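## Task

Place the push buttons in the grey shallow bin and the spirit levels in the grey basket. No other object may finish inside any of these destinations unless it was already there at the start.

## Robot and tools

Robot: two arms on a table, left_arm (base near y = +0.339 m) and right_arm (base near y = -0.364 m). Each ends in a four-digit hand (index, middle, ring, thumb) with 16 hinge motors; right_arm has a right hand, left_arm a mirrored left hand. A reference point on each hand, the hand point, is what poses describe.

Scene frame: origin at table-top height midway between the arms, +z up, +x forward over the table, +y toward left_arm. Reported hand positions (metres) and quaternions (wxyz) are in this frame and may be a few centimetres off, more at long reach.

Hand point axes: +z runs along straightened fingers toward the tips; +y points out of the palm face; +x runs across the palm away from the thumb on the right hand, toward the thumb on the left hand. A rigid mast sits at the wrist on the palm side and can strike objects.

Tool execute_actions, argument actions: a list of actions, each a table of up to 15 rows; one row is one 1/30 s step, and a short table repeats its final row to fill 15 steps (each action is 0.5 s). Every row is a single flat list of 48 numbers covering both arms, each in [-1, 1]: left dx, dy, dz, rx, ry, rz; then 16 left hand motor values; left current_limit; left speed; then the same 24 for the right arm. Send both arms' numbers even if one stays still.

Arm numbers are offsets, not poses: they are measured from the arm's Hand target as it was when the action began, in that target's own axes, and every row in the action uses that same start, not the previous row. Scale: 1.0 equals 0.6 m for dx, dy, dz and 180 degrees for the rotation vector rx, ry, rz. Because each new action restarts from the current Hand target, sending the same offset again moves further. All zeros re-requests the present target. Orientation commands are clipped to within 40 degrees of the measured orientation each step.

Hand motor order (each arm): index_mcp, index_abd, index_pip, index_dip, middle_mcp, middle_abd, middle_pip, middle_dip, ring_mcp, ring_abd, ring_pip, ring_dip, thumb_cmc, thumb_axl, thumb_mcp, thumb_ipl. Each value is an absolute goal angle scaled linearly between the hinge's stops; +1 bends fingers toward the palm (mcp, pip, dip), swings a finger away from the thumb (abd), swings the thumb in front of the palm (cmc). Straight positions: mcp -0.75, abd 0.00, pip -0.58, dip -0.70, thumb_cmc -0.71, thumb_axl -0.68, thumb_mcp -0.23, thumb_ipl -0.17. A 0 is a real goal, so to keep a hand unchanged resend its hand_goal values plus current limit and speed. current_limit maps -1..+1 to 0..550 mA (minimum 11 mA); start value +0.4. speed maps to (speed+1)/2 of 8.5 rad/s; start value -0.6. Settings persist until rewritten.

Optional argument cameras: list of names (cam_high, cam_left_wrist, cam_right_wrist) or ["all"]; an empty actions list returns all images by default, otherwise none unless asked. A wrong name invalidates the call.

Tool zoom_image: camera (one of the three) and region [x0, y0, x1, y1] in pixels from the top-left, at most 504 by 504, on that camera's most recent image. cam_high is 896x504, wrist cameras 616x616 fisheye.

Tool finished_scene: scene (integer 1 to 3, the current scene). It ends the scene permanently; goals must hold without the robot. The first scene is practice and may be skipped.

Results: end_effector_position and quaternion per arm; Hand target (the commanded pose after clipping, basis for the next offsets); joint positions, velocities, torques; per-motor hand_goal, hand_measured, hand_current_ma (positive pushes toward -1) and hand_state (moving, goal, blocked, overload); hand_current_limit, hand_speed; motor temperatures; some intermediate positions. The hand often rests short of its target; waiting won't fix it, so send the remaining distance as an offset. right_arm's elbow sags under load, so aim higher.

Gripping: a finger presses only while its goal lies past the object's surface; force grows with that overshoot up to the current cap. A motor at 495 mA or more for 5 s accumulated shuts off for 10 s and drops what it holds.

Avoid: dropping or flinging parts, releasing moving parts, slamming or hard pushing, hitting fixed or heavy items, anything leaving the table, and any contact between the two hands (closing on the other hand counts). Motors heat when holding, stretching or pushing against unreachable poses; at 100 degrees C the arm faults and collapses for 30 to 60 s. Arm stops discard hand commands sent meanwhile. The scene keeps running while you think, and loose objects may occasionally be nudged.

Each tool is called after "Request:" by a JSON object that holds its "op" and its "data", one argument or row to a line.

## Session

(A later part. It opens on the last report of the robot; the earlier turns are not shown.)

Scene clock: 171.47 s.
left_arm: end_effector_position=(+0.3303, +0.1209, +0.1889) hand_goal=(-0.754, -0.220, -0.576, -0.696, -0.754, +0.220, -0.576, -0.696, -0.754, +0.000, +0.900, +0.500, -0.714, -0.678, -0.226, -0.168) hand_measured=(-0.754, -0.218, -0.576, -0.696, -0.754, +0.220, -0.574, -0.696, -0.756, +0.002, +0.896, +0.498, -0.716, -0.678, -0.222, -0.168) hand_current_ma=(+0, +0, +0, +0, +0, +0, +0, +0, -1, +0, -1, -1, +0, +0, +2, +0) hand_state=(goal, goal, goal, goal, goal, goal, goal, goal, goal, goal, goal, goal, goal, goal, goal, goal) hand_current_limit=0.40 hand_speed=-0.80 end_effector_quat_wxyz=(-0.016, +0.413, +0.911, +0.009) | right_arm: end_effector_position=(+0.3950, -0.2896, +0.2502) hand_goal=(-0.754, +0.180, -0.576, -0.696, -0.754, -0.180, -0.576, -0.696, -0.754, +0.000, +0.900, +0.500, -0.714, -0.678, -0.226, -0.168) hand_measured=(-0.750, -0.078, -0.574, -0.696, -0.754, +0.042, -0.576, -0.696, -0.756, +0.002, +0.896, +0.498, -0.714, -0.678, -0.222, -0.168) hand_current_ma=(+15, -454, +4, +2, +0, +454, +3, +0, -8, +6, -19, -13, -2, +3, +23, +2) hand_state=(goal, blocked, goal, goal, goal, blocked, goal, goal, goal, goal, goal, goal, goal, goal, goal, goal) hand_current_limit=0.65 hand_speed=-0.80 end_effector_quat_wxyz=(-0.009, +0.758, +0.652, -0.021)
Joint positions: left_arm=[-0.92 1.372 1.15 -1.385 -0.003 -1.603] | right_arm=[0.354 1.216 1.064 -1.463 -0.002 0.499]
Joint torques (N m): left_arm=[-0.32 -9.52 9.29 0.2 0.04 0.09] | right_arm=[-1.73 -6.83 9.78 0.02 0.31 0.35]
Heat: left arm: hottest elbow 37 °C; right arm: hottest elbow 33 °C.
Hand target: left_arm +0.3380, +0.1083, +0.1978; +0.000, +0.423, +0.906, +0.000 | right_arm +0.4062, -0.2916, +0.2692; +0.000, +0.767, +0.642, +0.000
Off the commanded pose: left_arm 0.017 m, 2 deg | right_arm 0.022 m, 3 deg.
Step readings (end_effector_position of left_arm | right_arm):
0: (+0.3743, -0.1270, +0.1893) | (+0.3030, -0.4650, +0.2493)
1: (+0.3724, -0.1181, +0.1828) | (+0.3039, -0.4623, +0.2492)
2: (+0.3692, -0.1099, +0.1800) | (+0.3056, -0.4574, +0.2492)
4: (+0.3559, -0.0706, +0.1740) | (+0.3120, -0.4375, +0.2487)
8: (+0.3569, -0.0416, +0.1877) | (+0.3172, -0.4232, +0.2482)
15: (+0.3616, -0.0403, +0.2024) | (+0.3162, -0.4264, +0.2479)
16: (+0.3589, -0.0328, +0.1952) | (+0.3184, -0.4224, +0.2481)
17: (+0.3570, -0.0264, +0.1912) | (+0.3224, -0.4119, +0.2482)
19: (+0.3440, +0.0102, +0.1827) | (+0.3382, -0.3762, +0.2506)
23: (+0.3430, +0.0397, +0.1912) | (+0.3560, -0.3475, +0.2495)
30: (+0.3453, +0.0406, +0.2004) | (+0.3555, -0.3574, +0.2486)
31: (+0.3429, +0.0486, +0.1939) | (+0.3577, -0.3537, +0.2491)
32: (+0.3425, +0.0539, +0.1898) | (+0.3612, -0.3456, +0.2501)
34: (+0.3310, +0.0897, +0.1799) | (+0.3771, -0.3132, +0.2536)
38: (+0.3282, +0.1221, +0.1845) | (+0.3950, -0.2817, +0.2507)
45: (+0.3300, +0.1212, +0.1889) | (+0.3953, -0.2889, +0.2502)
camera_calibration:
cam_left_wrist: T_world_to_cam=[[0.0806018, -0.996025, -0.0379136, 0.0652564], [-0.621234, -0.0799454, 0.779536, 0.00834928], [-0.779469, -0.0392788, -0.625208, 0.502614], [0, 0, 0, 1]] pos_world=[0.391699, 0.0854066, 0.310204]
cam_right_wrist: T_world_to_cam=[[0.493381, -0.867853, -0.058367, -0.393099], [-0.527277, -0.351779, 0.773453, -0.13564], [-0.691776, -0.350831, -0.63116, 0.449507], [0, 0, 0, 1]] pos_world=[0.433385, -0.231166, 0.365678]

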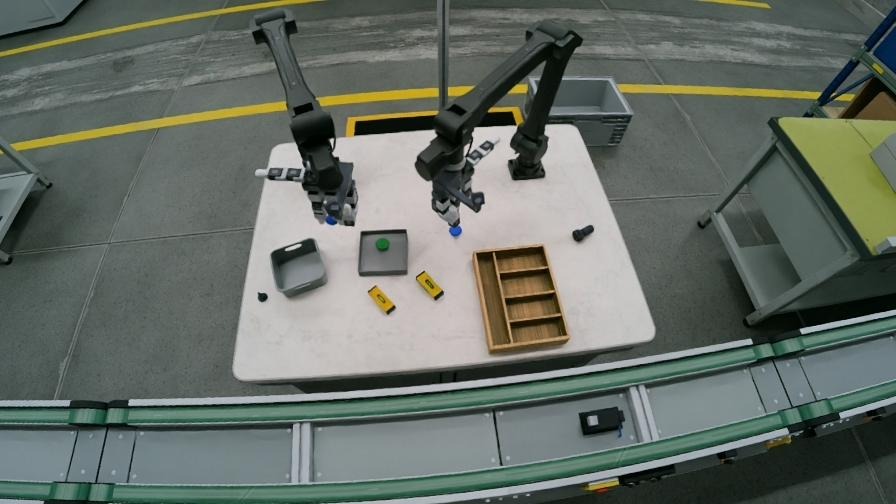

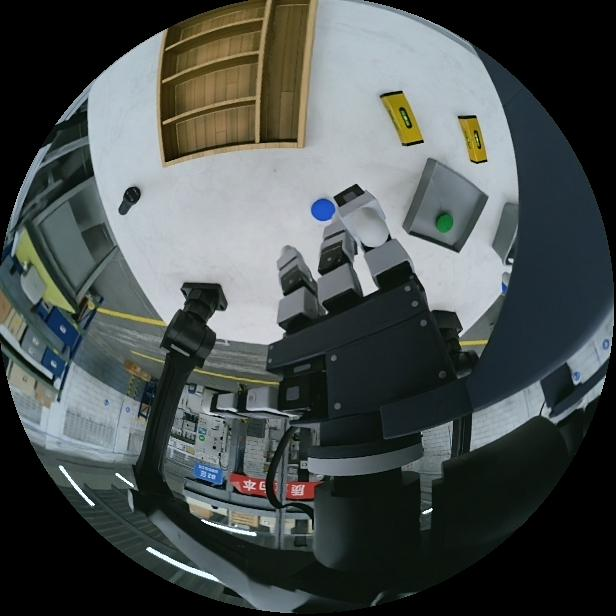

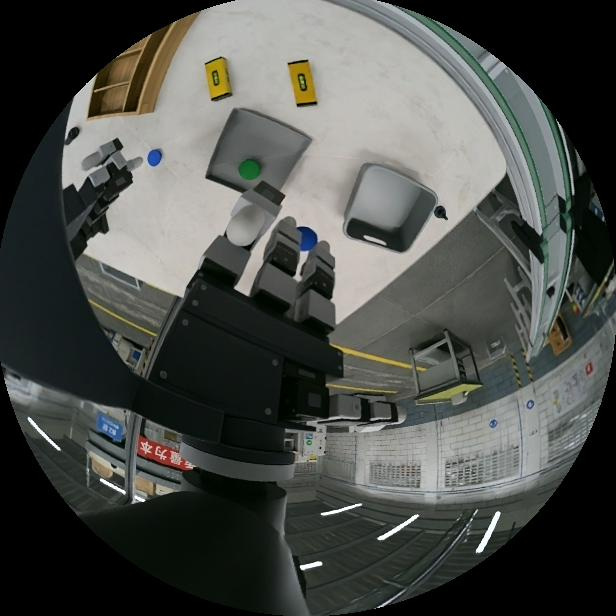

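Request:
{"op": "execute_actions", "data": {
  "actions": [
    [[-0.0085,-0.003,0.07,0,0,0,-0.754,-0.22,-0.576,-0.696,-0.754,0.22,-0.576,-0.696,-0.754,0,0.9,0.5,-0.714,-0.678,-0.226,-0.168,0.4,-0.8,0.058,0.025,0,0,0,0.097,-0.754,0.18,-0.576,-0.696,-0.754,-0.18,-0.576,-0.696,-0.754,0,0.9,0.5,-0.714,-0.678,-0.226,-0.168,0.65,-0.8]],
    [[0,0,0.045,0,0,0,-0.754,-0.22,-0.576,-0.696,-0.754,0.22,-0.576,-0.696,-0.754,0,0.9,0.5,-0.714,-0.678,-0.226,-0.168,0.4,-0.8,0.0627,0.0068,0,0,0,0.097,-0.754,0.18,-0.576,-0.696,-0.754,-0.18,-0.576,-0.696,-0.754,0,0.9,0.5,-0.714,-0.678,-0.226,-0.168,0.65,-0.8]],
    [[0,0,0,0,0,0,-0.754,-0.22,-0.576,-0.696,-0.754,0.22,-0.576,-0.696,-0.754,0,0.9,0.5,-0.714,-0.678,-0.226,-0.168,0.4,-0.8,0,0,0.08,0,0,0,-0.754,0.18,-0.576,-0.696,-0.754,-0.18,-0.576,-0.696,-0.754,0,0.9,0.5,-0.714,-0.678,-0.226,-0.168,0.65,-0.8]]
  ],
  "cameras": ["all"]
}}

Request:
{"op": "zoom_image", "data": {
  "camera": "cam_left_wrist",
  "region": [220, 150, 420, 350]
}}

Request:
{"op": "zoom_image", "data": {
  "camera": "cam_right_wrist",
  "region": [200, 110, 440, 350]
}}

Scene clock: 191.17 s.
left_arm: end_effector_position=(+0.3370, +0.1114, +0.1254) hand_goal=(-0.754, -0.220, -0.576, -0.696, -0.754, +0.220, -0.576, -0.696, -0.754, +0.000, +0.900, +0.500, -0.714, -0.678, -0.226, -0.168) hand_measured=(-0.754, -0.220, -0.576, -0.696, -0.754, +0.220, -0.574, -0.696, -0.756, +0.002, +0.896, +0.498, -0.716, -0.678, -0.222, -0.168) hand_current_ma=(+0, +0, +0, +0, +0, +0, +0, +0, -1, +0, -1, -1, +0, +0, +2, +0) hand_state=(goal, goal, goal, goal, goal, goal, goal, goal, goal, goal, goal, goal, goal, goal, goal, goal) hand_current_limit=0.40 hand_speed=-0.80 end_effector_quat_wxyz=(-0.011, +0.414, +0.910, +0.007) | right_arm: end_effector_position=(+0.4455, -0.2300, +0.2198) hand_goal=(-0.754, +0.180, -0.576, -0.696, -0.754, -0.180, -0.576, -0.696, -0.754, +0.000, +0.900, +0.500, -0.714, -0.678, -0.226, -0.168) hand_measured=(-0.750, -0.076, -0.574, -0.696, -0.756, +0.042, -0.576, -0.696, -0.756, +0.002, +0.896, +0.498, -0.714, -0.678, -0.222, -0.168) hand_current_ma=(+16, -454, +7, +2, -9, +454, +0, +0, -10, +6, -19, -13, +3, +3, +20, +2) hand_state=(goal, blocked, goal, goal, goal, blocked, goal, goal, goal, goal, goal, goal, goal, goal, goal, goal) hand_current_limit=0.65 hand_speed=-0.80 end_effector_quat_wxyz=(+0.000, +0.921, +0.388, -0.008)
Joint positions: left_arm=[-0.922 1.446 1.051 -1.201 -0.003 -1.603] | right_arm=[0.501 1.529 1.282 -1.339 -0.002 1.268]
Joint torques (N m): left_arm=[-0.32 -10.87 7.5 0.47 0.06 0.06] | right_arm=[-0.67 -10.4 7.21 0.42 0.33 0.32]
Heat: left arm: hottest elbow 37 °C; right arm: hottest elbow 33 °C.
Hand target: left_arm +0.3400, +0.1032, +0.1288; +0.000, +0.423, +0.906, +0.000 | right_arm +0.4482, -0.2285, +0.2213; +0.000, +0.924, +0.382, +0.000
Off the commanded pose: left_arm 0.009 m, 2 deg | right_arm 0.003 m, 1 deg.
Step readings (end_effector_position of left_arm | right_arm):
0: (+0.3303, +0.1209, +0.1889) | (+0.3949, -0.2897, +0.2502)
1: (+0.3310, +0.1198, +0.1853) | (+0.3957, -0.2885, +0.2508)
2: (+0.3339, +0.1157, +0.1808) | (+0.3970, -0.2865, +0.2515)
4: (+0.3366, +0.1120, +0.1698) | (+0.4085, -0.2719, +0.2546)
8: (+0.3371, +0.1113, +0.1523) | (+0.4204, -0.2560, +0.2525)
15: (+0.3370, +0.1115, +0.1489) | (+0.4176, -0.2615, +0.2509)
16: (+0.3369, +0.1116, +0.1460) | (+0.4179, -0.2602, +0.2516)
17: (+0.3386, +0.1096, +0.1424) | (+0.4197, -0.2581, +0.2528)
19: (+0.3387, +0.1094, +0.1349) | (+0.4337, -0.2441, +0.2575)
23: (+0.3365, +0.1120, +0.1261) | (+0.4462, -0.2286, +0.2551)
30: (+0.3370, +0.1114, +0.1254) | (+0.4422, -0.2316, +0.2525)
31: (+0.3370, +0.1114, +0.1254) | (+0.4423, -0.2315, +0.2484)
32: (+0.3370, +0.1114, +0.1254) | (+0.4450, -0.2301, +0.2445)
34: (+0.3370, +0.1114, +0.1254) | (+0.4464, -0.2293, +0.2343)
38: (+0.3370, +0.1114, +0.1254) | (+0.4447, -0.2303, +0.2208)
45: (+0.3370, +0.1114, +0.1254) | (+0.4455, -0.2300, +0.2198)
camera_calibration:
cam_left_wrist: T_world_to_cam=[[0.078209, -0.996538, -0.0281928, 0.05245], [-0.627242, -0.0711677, 0.775566, 0.0627697], [-0.774888, -0.0429726, -0.630636, 0.467319], [0, 0, 0, 1]] pos_world=[0.397389, 0.0768175, 0.247505]
cam_right_wrist: T_world_to_cam=[[-0.103207, -0.993768, -0.0421115, -0.134809], [-0.654875, 0.0360234, 0.754878, 0.0855884], [-0.748657, 0.105487, -0.654512, 0.621598], [0, 0, 0, 1]] pos_world=[0.5075, -0.202623, 0.336557]

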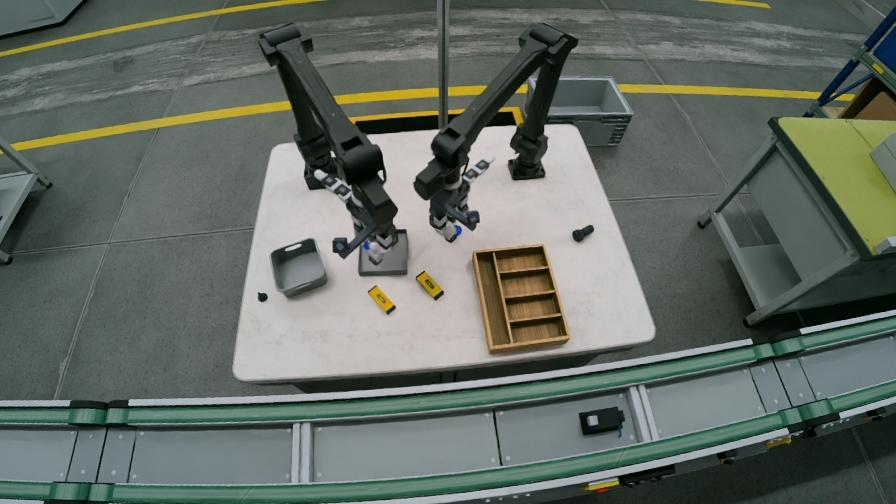

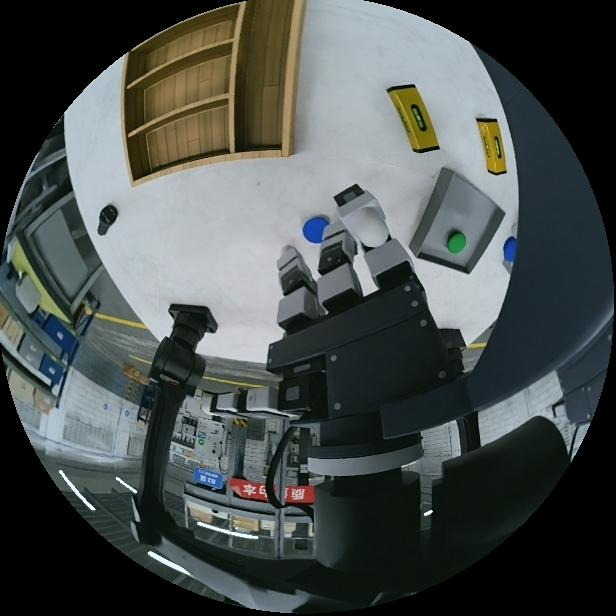

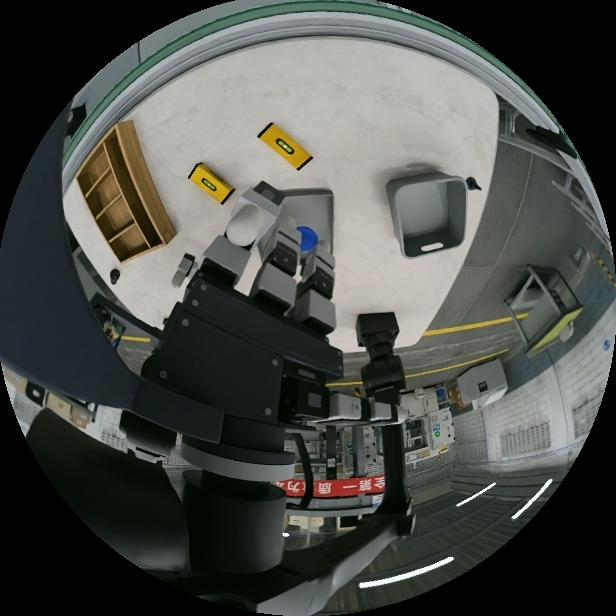

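Scaled by 2.520 from the camera's 616x616 image, which has a finer 880x880 frame.

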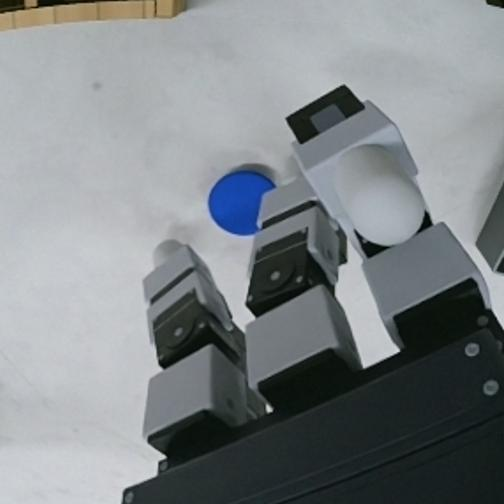

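Scaled by 2.100 from the camera's 616x616 image, which has a finer 880x880 frame.

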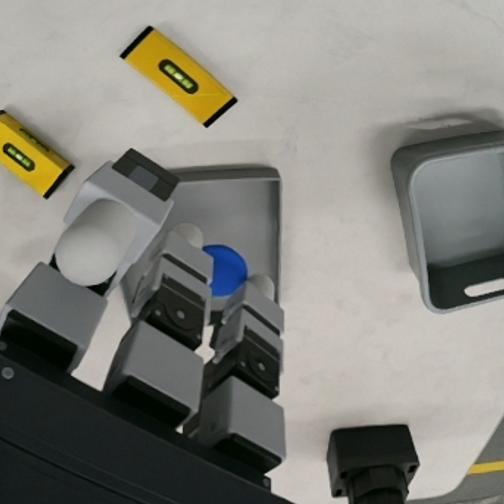

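Request:
{"op": "execute_actions", "data": {
  "actions": [
    [[0,0,0.017,0,0,0,-0.754,-0.22,-0.576,-0.696,-0.754,0.22,-0.576,-0.696,-0.754,0,0.9,0.5,-0.714,-0.678,-0.226,-0.168,0.4,-0.8,-0.0141,-0.0141,0.05,0,0,0,-0.754,0.18,-0.576,-0.696,-0.754,-0.18,-0.576,-0.696,-0.754,0,0.9,0.5,-0.714,-0.678,-0.226,-0.168,0.65,-0.8]],
    [[0,0,0,0,0,0,-0.754,-0.1,-0.576,-0.696,-0.754,0.1,-0.576,-0.696,-0.754,0,0.9,0.5,-0.714,-0.678,-0.226,-0.168,0.4,-0.8,0,0,0.05,0,0,0,-0.754,0.18,-0.576,-0.696,-0.754,-0.18,-0.576,-0.696,-0.754,0,0.9,0.5,-0.714,-0.678,-0.226,-0.168,0.65,-0.8]]
  ],
  "cameras": ["cam_left_wrist", "cam_right_wrist"]
}}

Request:
{"op": "zoom_image", "data": {
  "camera": "cam_left_wrist",
  "region": [220, 150, 420, 350]
}}

Request:
{"op": "zoom_image", "data": {
  "camera": "cam_right_wrist",
  "region": [200, 110, 440, 350]
}}

Scene clock: 199.17 s.
left_arm: end_effector_position=(+0.3395, +0.1085, +0.1201) hand_goal=(-0.754, -0.100, -0.576, -0.696, -0.754, +0.100, -0.576, -0.696, -0.754, +0.000, +0.900, +0.500, -0.714, -0.678, -0.226, -0.168) hand_measured=(-0.754, -0.130, -0.576, -0.696, -0.752, +0.158, -0.574, -0.696, -0.756, +0.002, +0.896, +0.498, -0.716, -0.678, -0.222, -0.168) hand_current_ma=(+0, -29, +0, +0, +0, +81, +0, +0, -1, +0, -1, -1, +0, +0, +2, +0) hand_state=(goal, blocked, goal, goal, goal, blocked, goal, goal, goal, goal, goal, goal, goal, goal, goal, goal) hand_current_limit=0.40 hand_speed=-0.80 end_effector_quat_wxyz=(-0.002, +0.414, +0.910, +0.002) | right_arm: end_effector_position=(+0.4352, -0.2348, +0.1609) hand_goal=(-0.754, +0.180, -0.576, -0.696, -0.754, -0.180, -0.576, -0.696, -0.754, +0.000, +0.900, +0.500, -0.714, -0.678, -0.226, -0.168) hand_measured=(-0.750, -0.076, -0.574, -0.696, -0.756, +0.042, -0.576, -0.696, -0.756, +0.002, +0.896, +0.498, -0.714, -0.678, -0.222, -0.168) hand_current_ma=(+16, -454, +7, +2, -10, +454, +0, +0, -9, +6, -19, -13, +3, +3, +18, +2) hand_state=(goal, blocked, goal, goal, goal, blocked, goal, goal, goal, goal, goal, goal, goal, goal, goal, goal) hand_current_limit=0.65 hand_speed=-0.80 end_effector_quat_wxyz=(+0.000, +0.924, +0.383, -0.007)
Joint positions: left_arm=[-0.922 1.449 1.04 -1.168 -0.003 -1.603] | right_arm=[0.503 1.551 1.145 -1.177 -0.002 1.282]
Joint torques (N m): left_arm=[-0.67 -10.17 7.1 0.25 0.04 0.06] | right_arm=[0.21 -9.64 6.76 0.43 0.32 0.32]
Heat: left arm: hottest elbow 38 °C; right arm: hottest elbow 33 °C.
Hand target: left_arm +0.3399, +0.1033, +0.1185; +0.000, +0.423, +0.906, +0.000 | right_arm +0.4361, -0.2284, +0.1612; +0.000, +0.924, +0.382, +0.000
Off the commanded pose: left_arm 0.005 m, 1 deg | right_arm 0.007 m, 1 deg.
Step readings (end_effector_position of left_arm | right_arm):
0: (+0.3370, +0.1114, +0.1254) | (+0.4455, -0.2300, +0.2198)
1: (+0.3372, +0.1113, +0.1246) | (+0.4444, -0.2306, +0.2154)
2: (+0.3379, +0.1104, +0.1234) | (+0.4452, -0.2299, +0.2121)
4: (+0.3384, +0.1097, +0.1213) | (+0.4402, -0.2324, +0.2004)
8: (+0.3385, +0.1097, +0.1202) | (+0.4320, -0.2365, +0.1882)
15: (+0.3385, +0.1097, +0.1202) | (+0.4336, -0.2357, +0.1882)
16: (+0.3385, +0.1097, +0.1202) | (+0.4340, -0.2355, +0.1857)
17: (+0.3386, +0.1095, +0.1202) | (+0.4365, -0.2341, +0.1827)
19: (+0.3391, +0.1089, +0.1201) | (+0.4377, -0.2334, +0.1745)
23: (+0.3394, +0.1085, +0.1201) | (+0.4346, -0.2351, +0.1623)
30: (+0.3395, +0.1085, +0.1201) | (+0.4352, -0.2348, +0.1609)
camera_calibration:
cam_left_wrist: T_world_to_cam=[[0.0784475, -0.996844, -0.0122005, 0.0472132], [-0.636705, -0.0595156, 0.768807, 0.0710223], [-0.767107, -0.0525429, -0.639364, 0.465202], [0, 0, 0, 1]] pos_world=[0.398376, 0.0757342, 0.243407]
cam_right_wrist: T_world_to_cam=[[-0.114851, -0.992432, -0.0434575, -0.137543], [-0.656216, 0.0429536, 0.753349, 0.12596], [-0.745781, 0.11504, -0.656183, 0.57716], [0, 0, 0, 1]] pos_world=[0.497295, -0.208309, 0.277854]
Images, in order (width x height): cam_left_wrist 616x616, cam_right_wrist 616x616.

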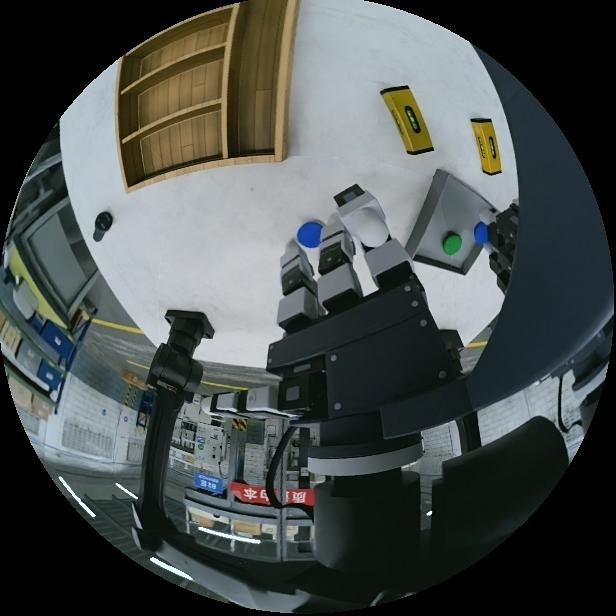

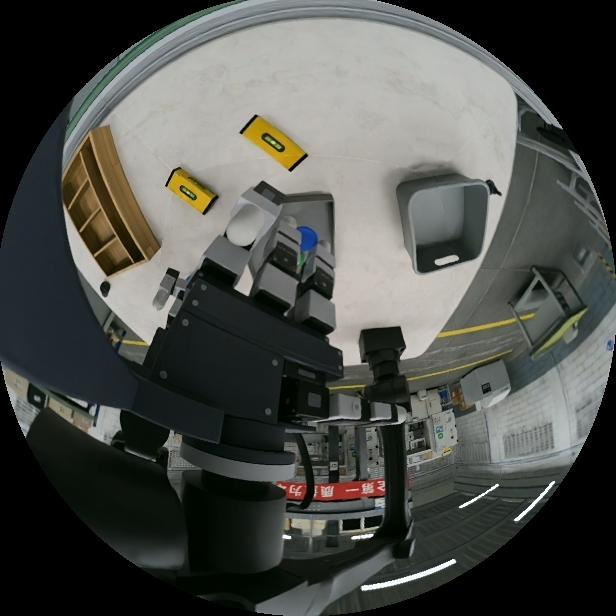

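Scaled by 2.520 from the camera's 616x616 image, which has a finer 880x880 frame.

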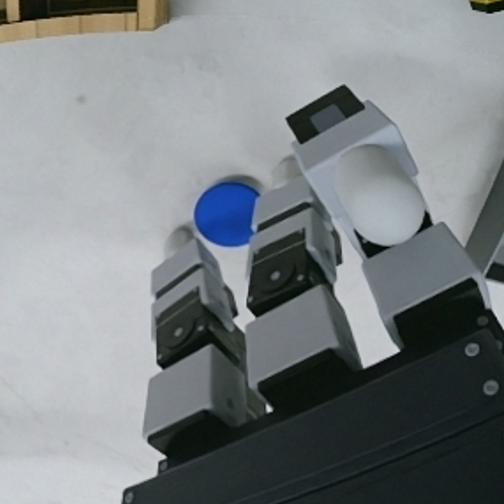

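Scaled by 2.100 from the camera's 616x616 image, which has a finer 880x880 frame.

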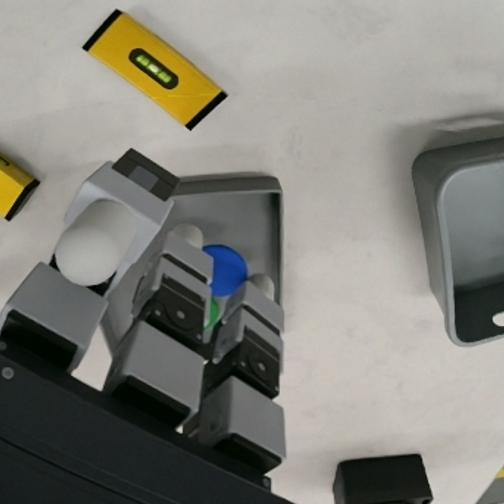

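Request:
{"op": "execute_actions", "data": {
  "actions": [
    [[0,0,0,0,0,0,-0.754,0.18,-0.576,-0.696,-0.754,-0.18,-0.576,-0.696,-0.754,0,0.9,0.5,-0.714,-0.678,-0.226,-0.168,0.4,-0.8,0,0,0.03,0,0,0,-0.754,0.18,-0.576,-0.696,-0.754,-0.18,-0.576,-0.696,-0.754,0,0.9,0.5,-0.714,-0.678,-0.226,-0.168,0.65,-0.8]],
    [[0,0,0,0,0,0,-0.754,0.18,-0.576,-0.696,-0.754,-0.18,-0.576,-0.696,-0.754,0,0.9,0.5,-0.714,-0.678,-0.226,-0.168,0.65,-0.8,0,0,0.008,0,0,0,-0.754,0.18,-0.576,-0.696,-0.754,-0.18,-0.576,-0.696,-0.754,0,0.9,0.5,-0.714,-0.678,-0.226,-0.168,0.65,-0.8]]
  ]
}}

Scene clock: 220.00 s.
left_arm: end_effector_position=(+0.3395, +0.1085, +0.1205) hand_goal=(-0.754, +0.180, -0.576, -0.696, -0.754, -0.180, -0.576, -0.696, -0.754, +0.000, +0.900, +0.500, -0.714, -0.678, -0.226, -0.168) hand_measured=(-0.754, -0.030, -0.576, -0.696, -0.752, +0.096, -0.574, -0.696, -0.756, +0.002, +0.896, +0.498, -0.716, -0.678, -0.222, -0.168) hand_current_ma=(+0, -454, +0, +0, +0, +454, +0, +0, -1, +0, -1, -1, +0, +0, +2, +0) hand_state=(goal, blocked, goal, goal, goal, blocked, goal, goal, goal, goal, goal, goal, goal, goal, goal, goal) hand_current_limit=0.65 hand_speed=-0.80 end_effector_quat_wxyz=(-0.001, +0.414, +0.910, +0.002) | right_arm: end_effector_position=(+0.4372, -0.2337, +0.1438) hand_goal=(-0.754, +0.180, -0.576, -0.696, -0.754, -0.180, -0.576, -0.696, -0.754, +0.000, +0.900, +0.500, -0.714, -0.678, -0.226, -0.168) hand_measured=(-0.750, -0.076, -0.574, -0.696, -0.756, +0.042, -0.576, -0.696, -0.756, +0.002, +0.896, +0.498, -0.714, -0.678, -0.222, -0.168) hand_current_ma=(+16, -454, +7, +2, -10, +454, +0, +0, -9, +6, -19, -13, +3, +3, +18, +2) hand_state=(goal, blocked, goal, goal, goal, blocked, goal, goal, goal, goal, goal, goal, goal, goal, goal, goal) hand_current_limit=0.65 hand_speed=-0.80 end_effector_quat_wxyz=(-0.001, +0.924, +0.383, +0.001)
Joint positions: left_arm=[-0.922 1.448 1.04 -1.168 -0.003 -1.603] | right_arm=[0.503 1.568 1.115 -1.117 -0.002 1.282]
Joint torques (N m): left_arm=[-0.38 -10.05 7.12 0.21 0.08 0.07] | right_arm=[0.32 -9.29 6.28 0.49 0.33 0.32]
Heat: left arm: hottest elbow 38 °C; right arm: hottest elbow 33 °C.
Hand target: left_arm +0.3399, +0.1033, +0.1186; +0.000, +0.423, +0.906, +0.000 | right_arm +0.4362, -0.2283, +0.1385; +0.000, +0.924, +0.382, +0.000
Off the commanded pose: left_arm 0.006 m, 1 deg | right_arm 0.008 m, 0 deg.
Step readings (end_effector_position of left_arm | right_arm):
0: (+0.3395, +0.1085, +0.1201) | (+0.4352, -0.2348, +0.1609)
1: (+0.3395, +0.1085, +0.1201) | (+0.4353, -0.2347, +0.1594)
2: (+0.3395, +0.1085, +0.1201) | (+0.4367, -0.2340, +0.1577)
4: (+0.3395, +0.1085, +0.1202) | (+0.4376, -0.2335, +0.1532)
8: (+0.3395, +0.1085, +0.1205) | (+0.4359, -0.2344, +0.1465)
15: (+0.3395, +0.1085, +0.1205) | (+0.4362, -0.2343, +0.1457)
16: (+0.3395, +0.1085, +0.1205) | (+0.4363, -0.2342, +0.1454)
17: (+0.3395, +0.1085, +0.1205) | (+0.4366, -0.2340, +0.1451)
19: (+0.3395, +0.1085, +0.1205) | (+0.4372, -0.2338, +0.1444)
23: (+0.3395, +0.1085, +0.1205) | (+0.4371, -0.2338, +0.1438)
30: (+0.3395, +0.1085, +0.1205) | (+0.4372, -0.2337, +0.1438)

Request:
{"op": "execute_actions", "data": {
  "actions": [
    [[0,0,-0.02,0,0,0,-0.754,0.18,-0.576,-0.696,-0.754,-0.18,-0.576,-0.696,-0.754,0,0.9,0.5,-0.714,-0.678,-0.226,-0.168,0.65,-0.8,0,0,0.01,0,0,0,-0.754,0.18,-0.576,-0.696,-0.754,-0.18,-0.576,-0.696,-0.754,0,0.9,0.5,-0.714,-0.678,-0.226,-0.168,0.65,-0.8]],
    [[0,0,-0.03,0,0,0,-0.754,0.18,-0.576,-0.696,-0.754,-0.18,-0.576,-0.696,-0.754,0,0.9,0.5,-0.714,-0.678,-0.226,-0.168,0.65,-0.8,0,0,0.006,0,0,0,-0.754,0.18,-0.576,-0.696,-0.754,-0.18,-0.576,-0.696,-0.754,0,0.9,0.5,-0.714,-0.678,-0.226,-0.168,0.65,-0.8]],
    [[0,0,-0.04,0,0,0,-0.754,0.18,-0.576,-0.696,-0.754,-0.18,-0.576,-0.696,-0.754,0,0.9,0.5,-0.714,-0.678,-0.226,-0.168,0.65,-0.8,0,0,0,0,0,0,-0.754,0.18,-0.576,-0.696,-0.754,-0.18,-0.576,-0.696,-0.754,0,0.9,0.5,-0.714,-0.678,-0.226,-0.168,0.65,-0.8]],
    [[0,0,-0.04,0,0,0,-0.754,0.18,-0.576,-0.696,-0.754,-0.18,-0.576,-0.696,-0.754,0,0.9,0.5,-0.714,-0.678,-0.226,-0.168,0.65,-0.8,0,0,0,0,0,0,-0.754,-0.08,-0.576,-0.696,-0.754,0.1,-0.576,-0.696,-0.754,0,0.9,0.5,-0.714,-0.678,-0.226,-0.168,0.4,-0.85]]
  ]
}}

Scene clock: 226.73 s.
left_arm: end_effector_position=(+0.3324, +0.1172, +0.1759) hand_goal=(-0.754, +0.180, -0.576, -0.696, -0.754, -0.180, -0.576, -0.696, -0.754, +0.000, +0.900, +0.500, -0.714, -0.678, -0.226, -0.168) hand_measured=(-0.754, -0.028, -0.576, -0.696, -0.752, +0.096, -0.574, -0.696, -0.756, +0.002, +0.896, +0.498, -0.716, -0.678, -0.222, -0.168) hand_current_ma=(+0, -454, +0, +0, +1, +454, +0, +0, -1, +0, -1, -1, +0, +0, +2, +0) hand_state=(goal, blocked, goal, goal, goal, blocked, goal, goal, goal, goal, goal, goal, goal, goal, goal, goal) hand_current_limit=0.65 hand_speed=-0.80 end_effector_quat_wxyz=(-0.021, +0.414, +0.910, +0.012) | right_arm: end_effector_position=(+0.4376, -0.2336, +0.1349) hand_goal=(-0.754, -0.080, -0.576, -0.696, -0.754, +0.100, -0.576, -0.696, -0.754, +0.000, +0.900, +0.500, -0.714, -0.678, -0.226, -0.168) hand_measured=(-0.750, -0.082, -0.574, -0.696, -0.756, +0.074, -0.576, -0.696, -0.756, +0.002, +0.896, +0.498, -0.714, -0.678, -0.222, -0.168) hand_current_ma=(+16, -9, +7, +2, -10, -102, +0, +0, -9, +6, -19, -13, +3, +3, +18, +2) hand_state=(goal, goal, goal, goal, goal, blocked, goal, goal, goal, goal, goal, goal, goal, goal, goal, goal) hand_current_limit=0.40 hand_speed=-0.85 end_effector_quat_wxyz=(-0.001, +0.924, +0.383, +0.001)
Joint positions: left_arm=[-0.922 1.398 1.14 -1.36 -0.003 -1.603] | right_arm=[0.503 1.579 1.102 -1.091 -0.002 1.282]
Joint torques (N m): left_arm=[-0.44 -11.28 10.58 -0.54 0.04 0.06] | right_arm=[0.32 -9.17 6.16 0.51 0.32 0.32]
Heat: left arm: hottest elbow 38 °C; right arm: hottest elbow 32 °C.
Hand target: left_arm +0.3400, +0.1032, +0.1966; +0.000, +0.423, +0.906, +0.000 | right_arm +0.4362, -0.2284, +0.1288; +0.000, +0.924, +0.382, +0.000
Off the commanded pose: left_arm 0.026 m, 3 deg | right_arm 0.008 m, 0 deg.
Step readings (end_effector_position of left_arm | right_arm):
0: (+0.3395, +0.1085, +0.1205) | (+0.4372, -0.2337, +0.1438)
1: (+0.3392, +0.1088, +0.1209) | (+0.4372, -0.2338, +0.1431)
2: (+0.3387, +0.1094, +0.1212) | (+0.4377, -0.2335, +0.1426)
4: (+0.3385, +0.1096, +0.1214) | (+0.4378, -0.2334, +0.1407)
8: (+0.3385, +0.1096, +0.1214) | (+0.4369, -0.2339, +0.1372)
15: (+0.3385, +0.1096, +0.1214) | (+0.4369, -0.2339, +0.1368)
16: (+0.3380, +0.1102, +0.1225) | (+0.4369, -0.2339, +0.1364)
17: (+0.3359, +0.1128, +0.1234) | (+0.4372, -0.2337, +0.1361)
19: (+0.3326, +0.1168, +0.1251) | (+0.4375, -0.2336, +0.1353)
23: (+0.3307, +0.1192, +0.1263) | (+0.4376, -0.2336, +0.1349)
30: (+0.3307, +0.1192, +0.1264) | (+0.4376, -0.2336, +0.1349)
31: (+0.3299, +0.1201, +0.1286) | (+0.4376, -0.2336, +0.1349)
32: (+0.3289, +0.1214, +0.1314) | (+0.4376, -0.2336, +0.1349)
34: (+0.3282, +0.1222, +0.1385) | (+0.4376, -0.2336, +0.1349)
38: (+0.3308, +0.1191, +0.1506) | (+0.4376, -0.2336, +0.1349)
45: (+0.3319, +0.1178, +0.1538) | (+0.4376, -0.2336, +0.1349)
46: (+0.3311, +0.1187, +0.1557) | (+0.4376, -0.2336, +0.1349)
47: (+0.3302, +0.1198, +0.1589) | (+0.4376, -0.2336, +0.1349)
49: (+0.3295, +0.1207, +0.1653) | (+0.4376, -0.2336, +0.1349)
53: (+0.3320, +0.1176, +0.1746) | (+0.4376, -0.2336, +0.1349)
60: (+0.3324, +0.1172, +0.1759) | (+0.4376, -0.2336, +0.1349)

Request:
{"op": "execute_actions", "data": {
  "actions": [
    [[0,0,-0.02,0,0,0,-0.754,0.18,-0.576,-0.696,-0.754,-0.18,-0.576,-0.696,-0.754,0,0.9,0.5,-0.714,-0.678,-0.226,-0.168,0.65,-0.8,0,0,0,0,0,0,-0.754,-0.13,-0.576,-0.696,-0.754,0.13,-0.576,-0.696,-0.754,0,0.9,0.5,-0.714,-0.678,-0.226,-0.168,0.4,-0.85]],
    [[0,0,0,0,0,0,-0.754,0.18,-0.576,-0.696,-0.754,-0.18,-0.576,-0.696,-0.754,0,0.9,0.5,-0.714,-0.678,-0.226,-0.168,0.65,-0.8,0,0,-0.04,0,0,0,-0.754,-0.13,-0.576,-0.696,-0.754,0.14,-0.576,-0.696,-0.754,0,0.9,0.5,-0.714,-0.678,-0.226,-0.168,0.4,-0.85]],
    [[0,0,0,0,0,0,-0.754,0.18,-0.576,-0.696,-0.754,-0.18,-0.576,-0.696,-0.754,0,0.9,0.5,-0.714,-0.678,-0.226,-0.168,0.65,-0.8,0,0,-0.1,0,0,0,-0.754,-0.13,-0.576,-0.696,-0.754,0.14,-0.576,-0.696,-0.754,0,0.9,0.5,-0.714,-0.678,-0.226,-0.168,0.4,-0.85]]
  ],
  "cameras": ["cam_right_wrist"]
}}

Scene clock: 231.80 s.
left_arm: end_effector_position=(+0.3320, +0.1176, +0.1849) hand_goal=(-0.754, +0.180, -0.576, -0.696, -0.754, -0.180, -0.576, -0.696, -0.754, +0.000, +0.900, +0.500, -0.714, -0.678, -0.226, -0.168) hand_measured=(-0.754, -0.028, -0.576, -0.696, -0.752, +0.096, -0.574, -0.696, -0.756, +0.002, +0.896, +0.498, -0.716, -0.678, -0.222, -0.168) hand_current_ma=(+0, -454, +0, +0, +1, +454, +0, +0, -1, +0, -1, -1, +0, +0, +2, +0) hand_state=(goal, blocked, goal, goal, goal, blocked, goal, goal, goal, goal, goal, goal, goal, goal, goal, goal) hand_current_limit=0.65 hand_speed=-0.80 end_effector_quat_wxyz=(-0.025, +0.414, +0.910, +0.014) | right_arm: end_effector_position=(+0.4319, -0.2367, +0.2061) hand_goal=(-0.754, -0.130, -0.576, -0.696, -0.754, +0.140, -0.576, -0.696, -0.754, +0.000, +0.900, +0.500, -0.714, -0.678, -0.226, -0.168) hand_measured=(-0.752, -0.126, -0.576, -0.696, -0.754, +0.138, -0.576, -0.696, -0.756, +0.002, +0.896, +0.498, -0.714, -0.678, -0.222, -0.168) hand_current_ma=(+5, +13, +4, +1, +1, -6, +0, +0, -8, +6, -19, -13, +3, +3, +26, +2) hand_state=(goal, goal, goal, goal, goal, goal, goal, goal, goal, goal, goal, goal, goal, goal, goal, goal) hand_current_limit=0.40 hand_speed=-0.85 end_effector_quat_wxyz=(+0.000, +0.924, +0.383, -0.004)
Joint positions: left_arm=[-0.922 1.396 1.161 -1.392 -0.003 -1.603] | right_arm=[0.503 1.498 1.209 -1.289 -0.001 1.282]
Joint torques (N m): left_arm=[-0.67 -11.4 11 -0.66 0.05 0.07] | right_arm=[0.26 -9 8.94 -0.5 0.31 0.32]
Heat: left arm: hottest elbow 38 °C; right arm: hottest elbow 32 °C.
Hand target: left_arm +0.3399, +0.1033, +0.2086; +0.000, +0.423, +0.906, +0.000 | right_arm +0.4361, -0.2286, +0.2128; +0.000, +0.924, +0.382, +0.000
Off the commanded pose: left_arm 0.029 m, 3 deg | right_arm 0.012 m, 0 deg.
Step readings (end_effector_position of left_arm | right_arm):
0: (+0.3324, +0.1172, +0.1759) | (+0.4376, -0.2336, +0.1349)
1: (+0.3318, +0.1178, +0.1768) | (+0.4376, -0.2336, +0.1349)
2: (+0.3311, +0.1187, +0.1782) | (+0.4376, -0.2336, +0.1349)
4: (+0.3310, +0.1188, +0.1810) | (+0.4376, -0.2336, +0.1349)
8: (+0.3319, +0.1178, +0.1846) | (+0.4376, -0.2336, +0.1349)
15: (+0.3320, +0.1176, +0.1849) | (+0.4376, -0.2336, +0.1349)
16: (+0.3320, +0.1176, +0.1849) | (+0.4362, -0.2344, +0.1350)
17: (+0.3320, +0.1176, +0.1849) | (+0.4343, -0.2354, +0.1350)
19: (+0.3320, +0.1176, +0.1849) | (+0.4312, -0.2371, +0.1359)
23: (+0.3320, +0.1176, +0.1849) | (+0.4294, -0.2380, +0.1364)
30: (+0.3320, +0.1176, +0.1849) | (+0.4292, -0.2381, +0.1365)
31: (+0.3320, +0.1176, +0.1849) | (+0.4285, -0.2385, +0.1414)
32: (+0.3320, +0.1176, +0.1849) | (+0.4242, -0.2409, +0.1464)
34: (+0.3320, +0.1176, +0.1849) | (+0.4207, -0.2428, +0.1644)
38: (+0.3320, +0.1176, +0.1849) | (+0.4279, -0.2389, +0.1980)
45: (+0.3320, +0.1176, +0.1849) | (+0.4319, -0.2368, +0.2063)
camera_calibration:
cam_right_wrist: T_world_to_cam=[[-0.115368, -0.992253, -0.0460836, -0.137048], [-0.660232, 0.0419367, 0.74989, 0.092036], [-0.742148, 0.116939, -0.659955, 0.604252], [0, 0, 0, 1]] pos_world=[0.493399, -0.210506, 0.323447]
Images, in order (width x height): cam_right_wrist 616x616.

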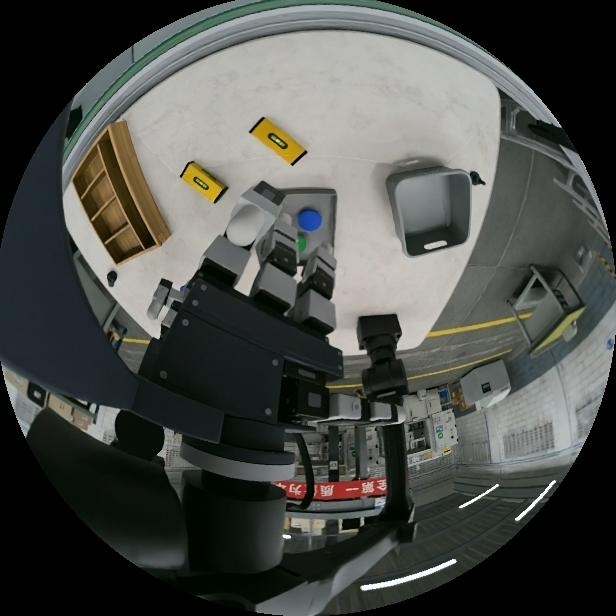

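Request:
{"op": "execute_actions", "data": {
  "actions": [
    [[0,0,0,0,0,0,-0.754,0.18,-0.576,-0.696,-0.754,-0.18,-0.576,-0.696,-0.754,0,0.9,0.5,-0.714,-0.678,-0.226,-0.168,0.65,-0.8,-0.0825,0.0825,-0.04,0,0,-0.113,-0.754,-0.22,-0.576,-0.696,-0.754,0.22,-0.576,-0.696,0.1,0,0.9,0.5,-0.714,-0.678,-0.226,-0.168,0.4,-0.8]],
    [[0,0,0,0,0,0,-0.754,0.18,-0.576,-0.696,-0.754,-0.18,-0.576,-0.696,-0.754,0,0.9,0.5,-0.714,-0.678,-0.226,-0.168,0.65,-0.8,-0.084,0.057,-0.03,0,0,-0.113,-0.754,-0.22,-0.576,-0.696,-0.754,0.22,-0.576,-0.696,0.1,0,0.9,0.5,-0.714,-0.678,-0.226,-0.168,0.4,-0.8]],
    [[-0.106,-0.0425,0,0,0,0,-0.754,0.18,-0.576,-0.696,-0.754,-0.18,-0.576,-0.696,-0.754,0,0.9,0.5,-0.714,-0.678,-0.226,-0.168,0.65,-0.8,0,0,0,0,0,-0.113,-0.754,-0.22,-0.576,-0.696,-0.754,0.22,-0.576,-0.696,0.1,0,0.9,0.5,-0.714,-0.678,-0.226,-0.168,0.4,-0.8]],
    [[-0.106,-0.0425,0,0,0,0,-0.754,0.18,-0.576,-0.696,-0.754,-0.18,-0.576,-0.696,-0.754,0,0.9,0.5,-0.714,-0.678,-0.226,-0.168,0.65,-0.8,0,0,0,0,0,-0.114,-0.754,-0.22,-0.576,-0.696,-0.754,0.22,-0.576,-0.696,0.1,0,0.9,0.5,-0.714,-0.678,-0.226,-0.168,0.4,-0.8]],
    [[-0.106,-0.0425,0,0,0,0,-0.754,0.18,-0.576,-0.696,-0.754,-0.18,-0.576,-0.696,-0.754,0,0.9,0.5,-0.714,-0.678,-0.226,-0.168,0.65,-0.8,0,0,0,0,0,0,-0.754,-0.22,-0.576,-0.696,-0.754,0.22,-0.576,-0.696,0.1,0,0.9,0.5,-0.714,-0.678,-0.226,-0.168,0.4,-0.8]]
  ],
  "cameras": ["cam_high", "cam_left_wrist", "cam_right_wrist"]
}}

Scene clock: 271.47 s.
left_arm: end_effector_position=(+0.4011, -0.0799, +0.1867) hand_goal=(-0.754, +0.180, -0.576, -0.696, -0.754, -0.180, -0.576, -0.696, -0.754, +0.000, +0.900, +0.500, -0.714, -0.678, -0.226, -0.168) hand_measured=(-0.752, -0.026, -0.576, -0.696, -0.754, +0.096, -0.574, -0.696, -0.756, +0.002, +0.896, +0.498, -0.714, -0.678, -0.222, -0.168) hand_current_ma=(+0, -454, +0, +0, +0, +454, +0, +0, +0, +0, -1, -1, +0, +0, +3, +0) hand_state=(goal, blocked, goal, goal, goal, blocked, goal, goal, goal, goal, goal, goal, goal, goal, goal, goal) hand_current_limit=0.65 hand_speed=-0.80 end_effector_quat_wxyz=(-0.020, +0.428, +0.904, +0.013) | right_arm: end_effector_position=(+0.4405, -0.3583, +0.2484) hand_goal=(-0.754, -0.220, -0.576, -0.696, -0.754, +0.220, -0.576, -0.696, +0.100, +0.000, +0.900, +0.500, -0.714, -0.678, -0.226, -0.168) hand_measured=(-0.754, -0.218, -0.576, -0.696, -0.752, +0.218, -0.576, -0.696, +0.052, +0.002, +0.888, +0.504, -0.714, -0.678, -0.222, -0.168) hand_current_ma=(+0, +10, -1, +1, +5, -7, +0, +0, -241, +6, -55, +19, -4, +3, +26, +2) hand_state=(goal, goal, goal, goal, goal, goal, goal, goal, blocked, goal, goal, goal, goal, goal, goal, goal) hand_current_limit=0.40 hand_speed=-0.80 end_effector_quat_wxyz=(-0.002, +0.455, +0.890, -0.002)
Joint positions: left_arm=[-1.046 1.906 1.808 -1.519 -0.001 -1.697] | right_arm=[-0.068 1.261 1.09 -1.405 0.002 -0.699]
Joint torques (N m): left_arm=[-0.32 -19.14 10.91 -0.65 0.03 -0.25] | right_arm=[-1.03 -6.36 9.01 -0.25 0.04 0.06]
Heat: left arm: hottest elbow 39 °C; right arm: hottest elbow 33 °C.
Hand target: left_arm +0.4038, -0.0921, +0.2083; +0.000, +0.423, +0.906, +0.000 | right_arm +0.4461, -0.3586, +0.2549; +0.000, +0.450, +0.893, +0.000
Off the commanded pose: left_arm 0.025 m, 3 deg | right_arm 0.009 m, 1 deg.
led back after a hold (left arm): the arm was led back toward your command in small steps, so it may still be short of it.
Step readings (end_effector_position of left_arm | right_arm):
0: (+0.3320, +0.1176, +0.1849) | (+0.4319, -0.2367, +0.2061)
1: (+0.3320, +0.1176, +0.1849) | (+0.4327, -0.2420, +0.2069)
2: (+0.3320, +0.1176, +0.1849) | (+0.4328, -0.2466, +0.2077)
4: (+0.3320, +0.1176, +0.1849) | (+0.4241, -0.2722, +0.2131)
8: (+0.3320, +0.1176, +0.1849) | (+0.4253, -0.3092, +0.2348)
15: (+0.3320, +0.1176, +0.1849) | (+0.4311, -0.3064, +0.2358)
16: (+0.3320, +0.1176, +0.1849) | (+0.4330, -0.3091, +0.2361)
17: (+0.3320, +0.1176, +0.1849) | (+0.4353, -0.3132, +0.2365)
19: (+0.3320, +0.1176, +0.1849) | (+0.4360, -0.3383, +0.2404)
23: (+0.3320, +0.1176, +0.1849) | (+0.4386, -0.3763, +0.2510)
30: (+0.3320, +0.1176, +0.1849) | (+0.4413, -0.3675, +0.2507)
31: (+0.3334, +0.1125, +0.1868) | (+0.4425, -0.3654, +0.2507)
32: (+0.3361, +0.1044, +0.1900) | (+0.4438, -0.3629, +0.2506)
34: (+0.3464, +0.0757, +0.1949) | (+0.4450, -0.3617, +0.2509)
38: (+0.3563, +0.0416, +0.1927) | (+0.4465, -0.3642, +0.2509)
45: (+0.3560, +0.0421, +0.1900) | (+0.4469, -0.3589, +0.2508)
46: (+0.3573, +0.0380, +0.1919) | (+0.4468, -0.3580, +0.2508)
47: (+0.3602, +0.0311, +0.1949) | (+0.4465, -0.3561, +0.2507)
49: (+0.3717, +0.0055, +0.1982) | (+0.4454, -0.3596, +0.2505)
53: (+0.3814, -0.0230, +0.1917) | (+0.4430, -0.3669, +0.2505)
60: (+0.3792, -0.0215, +0.1868) | (+0.4411, -0.3604, +0.2488)
61: (+0.3806, -0.0258, +0.1898) | (+0.4411, -0.3600, +0.2485)
62: (+0.3838, -0.0327, +0.1936) | (+0.4410, -0.3597, +0.2484)
64: (+0.3945, -0.0547, +0.1954) | (+0.4408, -0.3593, +0.2484) HELD (not all sent) left_arm right_arm
66: (+0.3958, -0.0610, +0.1921) | (+0.4408, -0.3591, +0.2484) HELD (not all sent) right_arm
68: (+0.3930, -0.0574, +0.1881) | (+0.4407, -0.3589, +0.2484)
75: (+0.4028, -0.0797, +0.1879) | (+0.4405, -0.3584, +0.2484)
HELD (not all sent) left_arm: steps 64 to 65.
HELD (not all sent) right_arm: steps 64 and 66.
pose unreachable (left arm): on one or more control steps of this call, first in action 4 (counted from 0), this arm could not follow its commanded pose, so it was not sent that pose on those steps. It may still have moved: this result reports where it is.
cause: moving toward the commanded pose would bring a part of the arm too close to another arm (a part of this arm just beyond joint 4 (wrist pitch) and a part of the right arm just beyond its joint 6 (wrist roll), 56 mm apart when this arm was first held).
pose unreachable (right arm): on one or more control steps of this call, first in action 4 (counted from 0), this arm could not follow its commanded pose, so it was not sent that pose on those steps. It may still have moved: this result reports where it is.
cause: moving toward the commanded pose would bring a part of the arm too close to another arm (a part of this arm just beyond joint 6 (wrist roll) and a part of the left arm just beyond its joint 4 (wrist pitch), along the way the arms are being sent, or toward where that arm still pushes).
camera_calibration:
cam_left_wrist: T_world_to_cam=[[0.0480754, -0.997709, -0.0476048, -0.125889], [-0.620261, -0.067177, 0.781514, 0.0382256], [-0.782921, -0.00804417, -0.622069, 0.551817], [0, 0, 0, 1]] pos_world=[0.461791, -0.118594, 0.307401]
cam_right_wrist: T_world_to_cam=[[0.961093, -0.271092, -0.053006, -0.468823], [-0.142058, -0.64966, 0.746834, -0.404173], [-0.236897, -0.710247, -0.662894, 0.134469], [0, 0, 0, 1]] pos_world=[0.425021, -0.294163, 0.366138]

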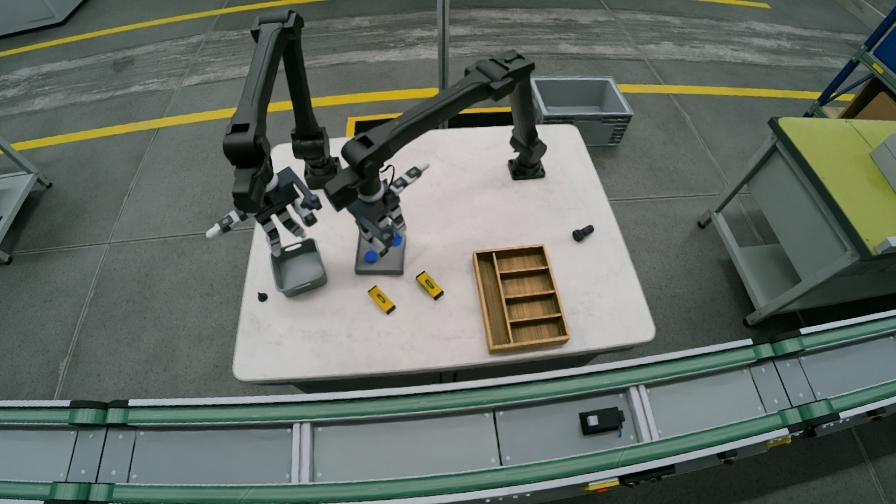

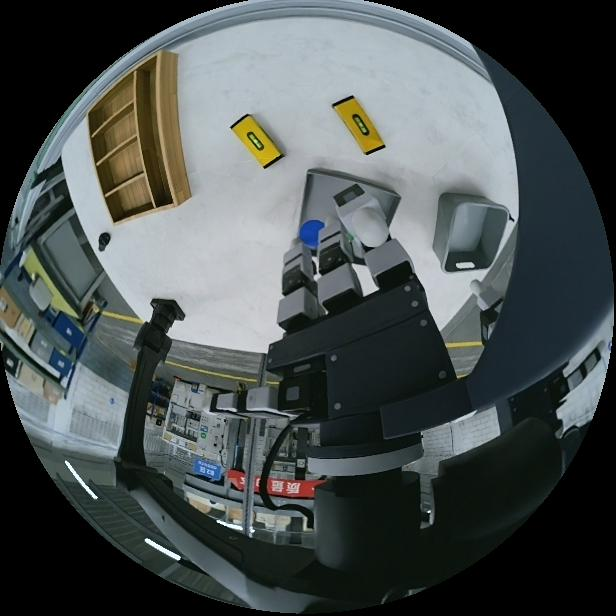

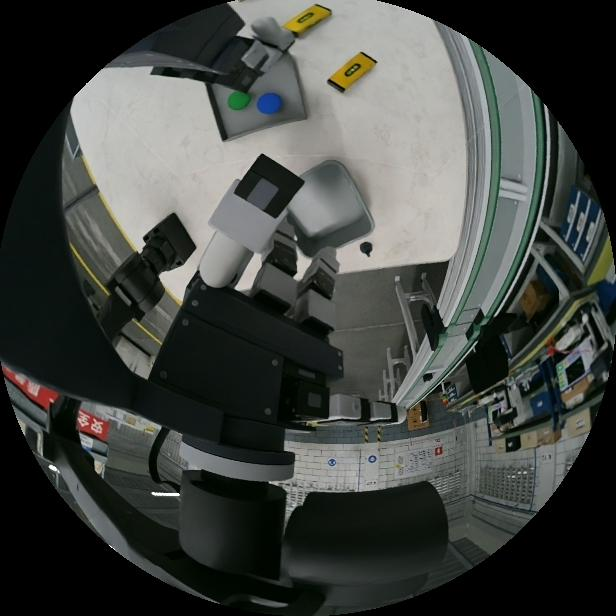

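Request:
{"op": "execute_actions", "data": {
  "actions": [
    [[0,0,0,0,0,0,-0.754,0.18,-0.576,-0.696,-0.754,-0.18,-0.576,-0.696,-0.754,0,0.9,0.5,-0.714,-0.678,-0.226,-0.168,0.65,-0.8,-0.127,-0.053,0,0,0,0,-0.754,-0.22,-0.576,-0.696,-0.754,0.22,-0.576,-0.696,0.05,0,0.9,0.5,-0.714,-0.678,-0.226,-0.168,0.4,-0.8]],
    [[0,0,0.04,0,0,0,-0.754,0.18,-0.576,-0.696,-0.754,-0.18,-0.576,-0.696,-0.754,0,0.9,0.5,-0.714,-0.678,-0.226,-0.168,0.65,-0.8,0,0,0,0,0,0,-0.754,-0.22,-0.576,-0.696,-0.754,0.22,-0.576,-0.696,0.05,0,0.9,0.5,-0.714,-0.678,-0.226,-0.168,0.4,-0.8]],
    [[0,0,0.04,0,0,0,-0.754,0.18,-0.576,-0.696,-0.754,-0.18,-0.576,-0.696,-0.754,0,0.9,0.5,-0.714,-0.678,-0.226,-0.168,0.65,-0.8,0,0,0,0,0,0,-0.754,-0.22,-0.576,-0.696,-0.754,0.22,-0.576,-0.696,0.05,0,0.9,0.5,-0.714,-0.678,-0.226,-0.168,0.4,-0.8]]
  ],
  "cameras": ["cam_left_wrist"]
}}

Scene clock: 279.07 s.
left_arm: end_effector_position=(+0.4045, -0.0855, +0.1519) hand_goal=(-0.754, +0.180, -0.576, -0.696, -0.754, -0.180, -0.576, -0.696, -0.754, +0.000, +0.900, +0.500, -0.714, -0.678, -0.226, -0.168) hand_measured=(-0.752, -0.026, -0.576, -0.696, -0.754, +0.096, -0.574, -0.696, -0.756, +0.002, +0.896, +0.498, -0.714, -0.678, -0.222, -0.168) hand_current_ma=(+0, -454, +0, +0, +0, +454, +0, +0, +0, +0, -1, -1, +0, +0, +3, +0) hand_state=(goal, blocked, goal, goal, goal, blocked, goal, goal, goal, goal, goal, goal, goal, goal, goal, goal) hand_current_limit=0.65 hand_speed=-0.80 end_effector_quat_wxyz=(-0.014, +0.427, +0.904, +0.010) | right_arm: end_effector_position=(+0.4519, -0.4397, +0.2340) hand_goal=(-0.754, -0.220, -0.576, -0.696, -0.754, +0.220, -0.576, -0.696, +0.050, +0.000, +0.900, +0.500, -0.714, -0.678, -0.226, -0.168) hand_measured=(-0.752, -0.218, -0.576, -0.696, -0.752, +0.220, -0.576, -0.696, +0.042, +0.002, +0.890, +0.504, -0.714, -0.678, -0.222, -0.168) hand_current_ma=(+9, +9, -1, +1, +10, -3, +0, +0, -42, +6, -47, +16, +4, +3, +26, +2) hand_state=(goal, goal, goal, goal, goal, goal, goal, goal, goal, goal, goal, goal, goal, goal, goal, goal) hand_current_limit=0.40 hand_speed=-0.80 end_effector_quat_wxyz=(-0.022, +0.460, +0.888, -0.005)
Joint positions: left_arm=[-1.046 1.929 1.752 -1.428 -0.001 -1.698] | right_arm=[-0.283 1.361 1.151 -1.405 0.001 -0.904]
Joint torques (N m): left_arm=[-0.38 -20.42 8.06 0.47 0.02 -0.23] | right_arm=[-0.09 -8.35 10.33 -0.06 0.05 0.06]
Heat: left arm: hottest elbow 41 °C; right arm: hottest elbow 34 °C.
Hand target: left_arm +0.4038, -0.0920, +0.1603; +0.000, +0.423, +0.906, +0.000 | right_arm +0.4659, -0.4387, +0.2548; +0.000, +0.450, +0.893, +0.000
Off the commanded pose: left_arm 0.011 m, 2 deg | right_arm 0.025 m, 3 deg.
Step readings (end_effector_position of left_arm | right_arm):
0: (+0.4010, -0.0799, +0.1867) | (+0.4405, -0.3583, +0.2484)
1: (+0.4010, -0.0799, +0.1867) | (+0.4408, -0.3631, +0.2477)
2: (+0.4010, -0.0799, +0.1867) | (+0.4422, -0.3698, +0.2477)
4: (+0.4010, -0.0799, +0.1867) | (+0.4472, -0.4065, +0.2451)
8: (+0.4010, -0.0799, +0.1867) | (+0.4503, -0.4532, +0.2358)
15: (+0.4010, -0.0799, +0.1867) | (+0.4519, -0.4421, +0.2340)
16: (+0.4016, -0.0807, +0.1864) | (+0.4521, -0.4406, +0.2340)
17: (+0.4025, -0.0823, +0.1857) | (+0.4521, -0.4402, +0.2340)
19: (+0.4044, -0.0853, +0.1850) | (+0.4520, -0.4399, +0.2340)
23: (+0.4054, -0.0868, +0.1843) | (+0.4520, -0.4398, +0.2340)
30: (+0.4054, -0.0868, +0.1841) | (+0.4519, -0.4397, +0.2340)
31: (+0.4054, -0.0869, +0.1808) | (+0.4519, -0.4397, +0.2340)
32: (+0.4061, -0.0879, +0.1778) | (+0.4519, -0.4397, +0.2340)
34: (+0.4061, -0.0879, +0.1700) | (+0.4519, -0.4397, +0.2340)
38: (+0.4044, -0.0853, +0.1561) | (+0.4519, -0.4397, +0.2340)
45: (+0.4045, -0.0855, +0.1519) | (+0.4519, -0.4397, +0.2340)
camera_calibration:
cam_left_wrist: T_world_to_cam=[[0.0494947, -0.998114, -0.0363029, -0.135615], [-0.62564, -0.0593161, 0.777853, 0.0706487], [-0.77854, -0.0157871, -0.627396, 0.531213], [0, 0, 0, 1]] pos_world=[0.464483, -0.122782, 0.273403]
Images, in order (width x height): cam_left_wrist 616x616.

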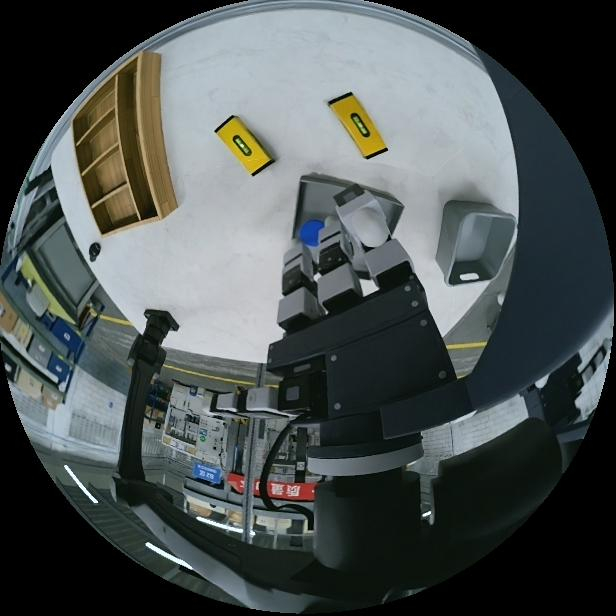

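Request:
{"op": "zoom_image", "data": {
  "camera": "cam_left_wrist",
  "region": [220, 150, 420, 350]
}}

Scaled by 2.520 from the camera's 616x616 image, which has a finer 880x880 frame.

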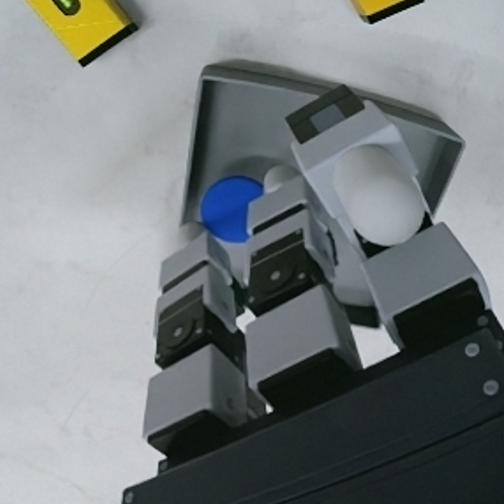

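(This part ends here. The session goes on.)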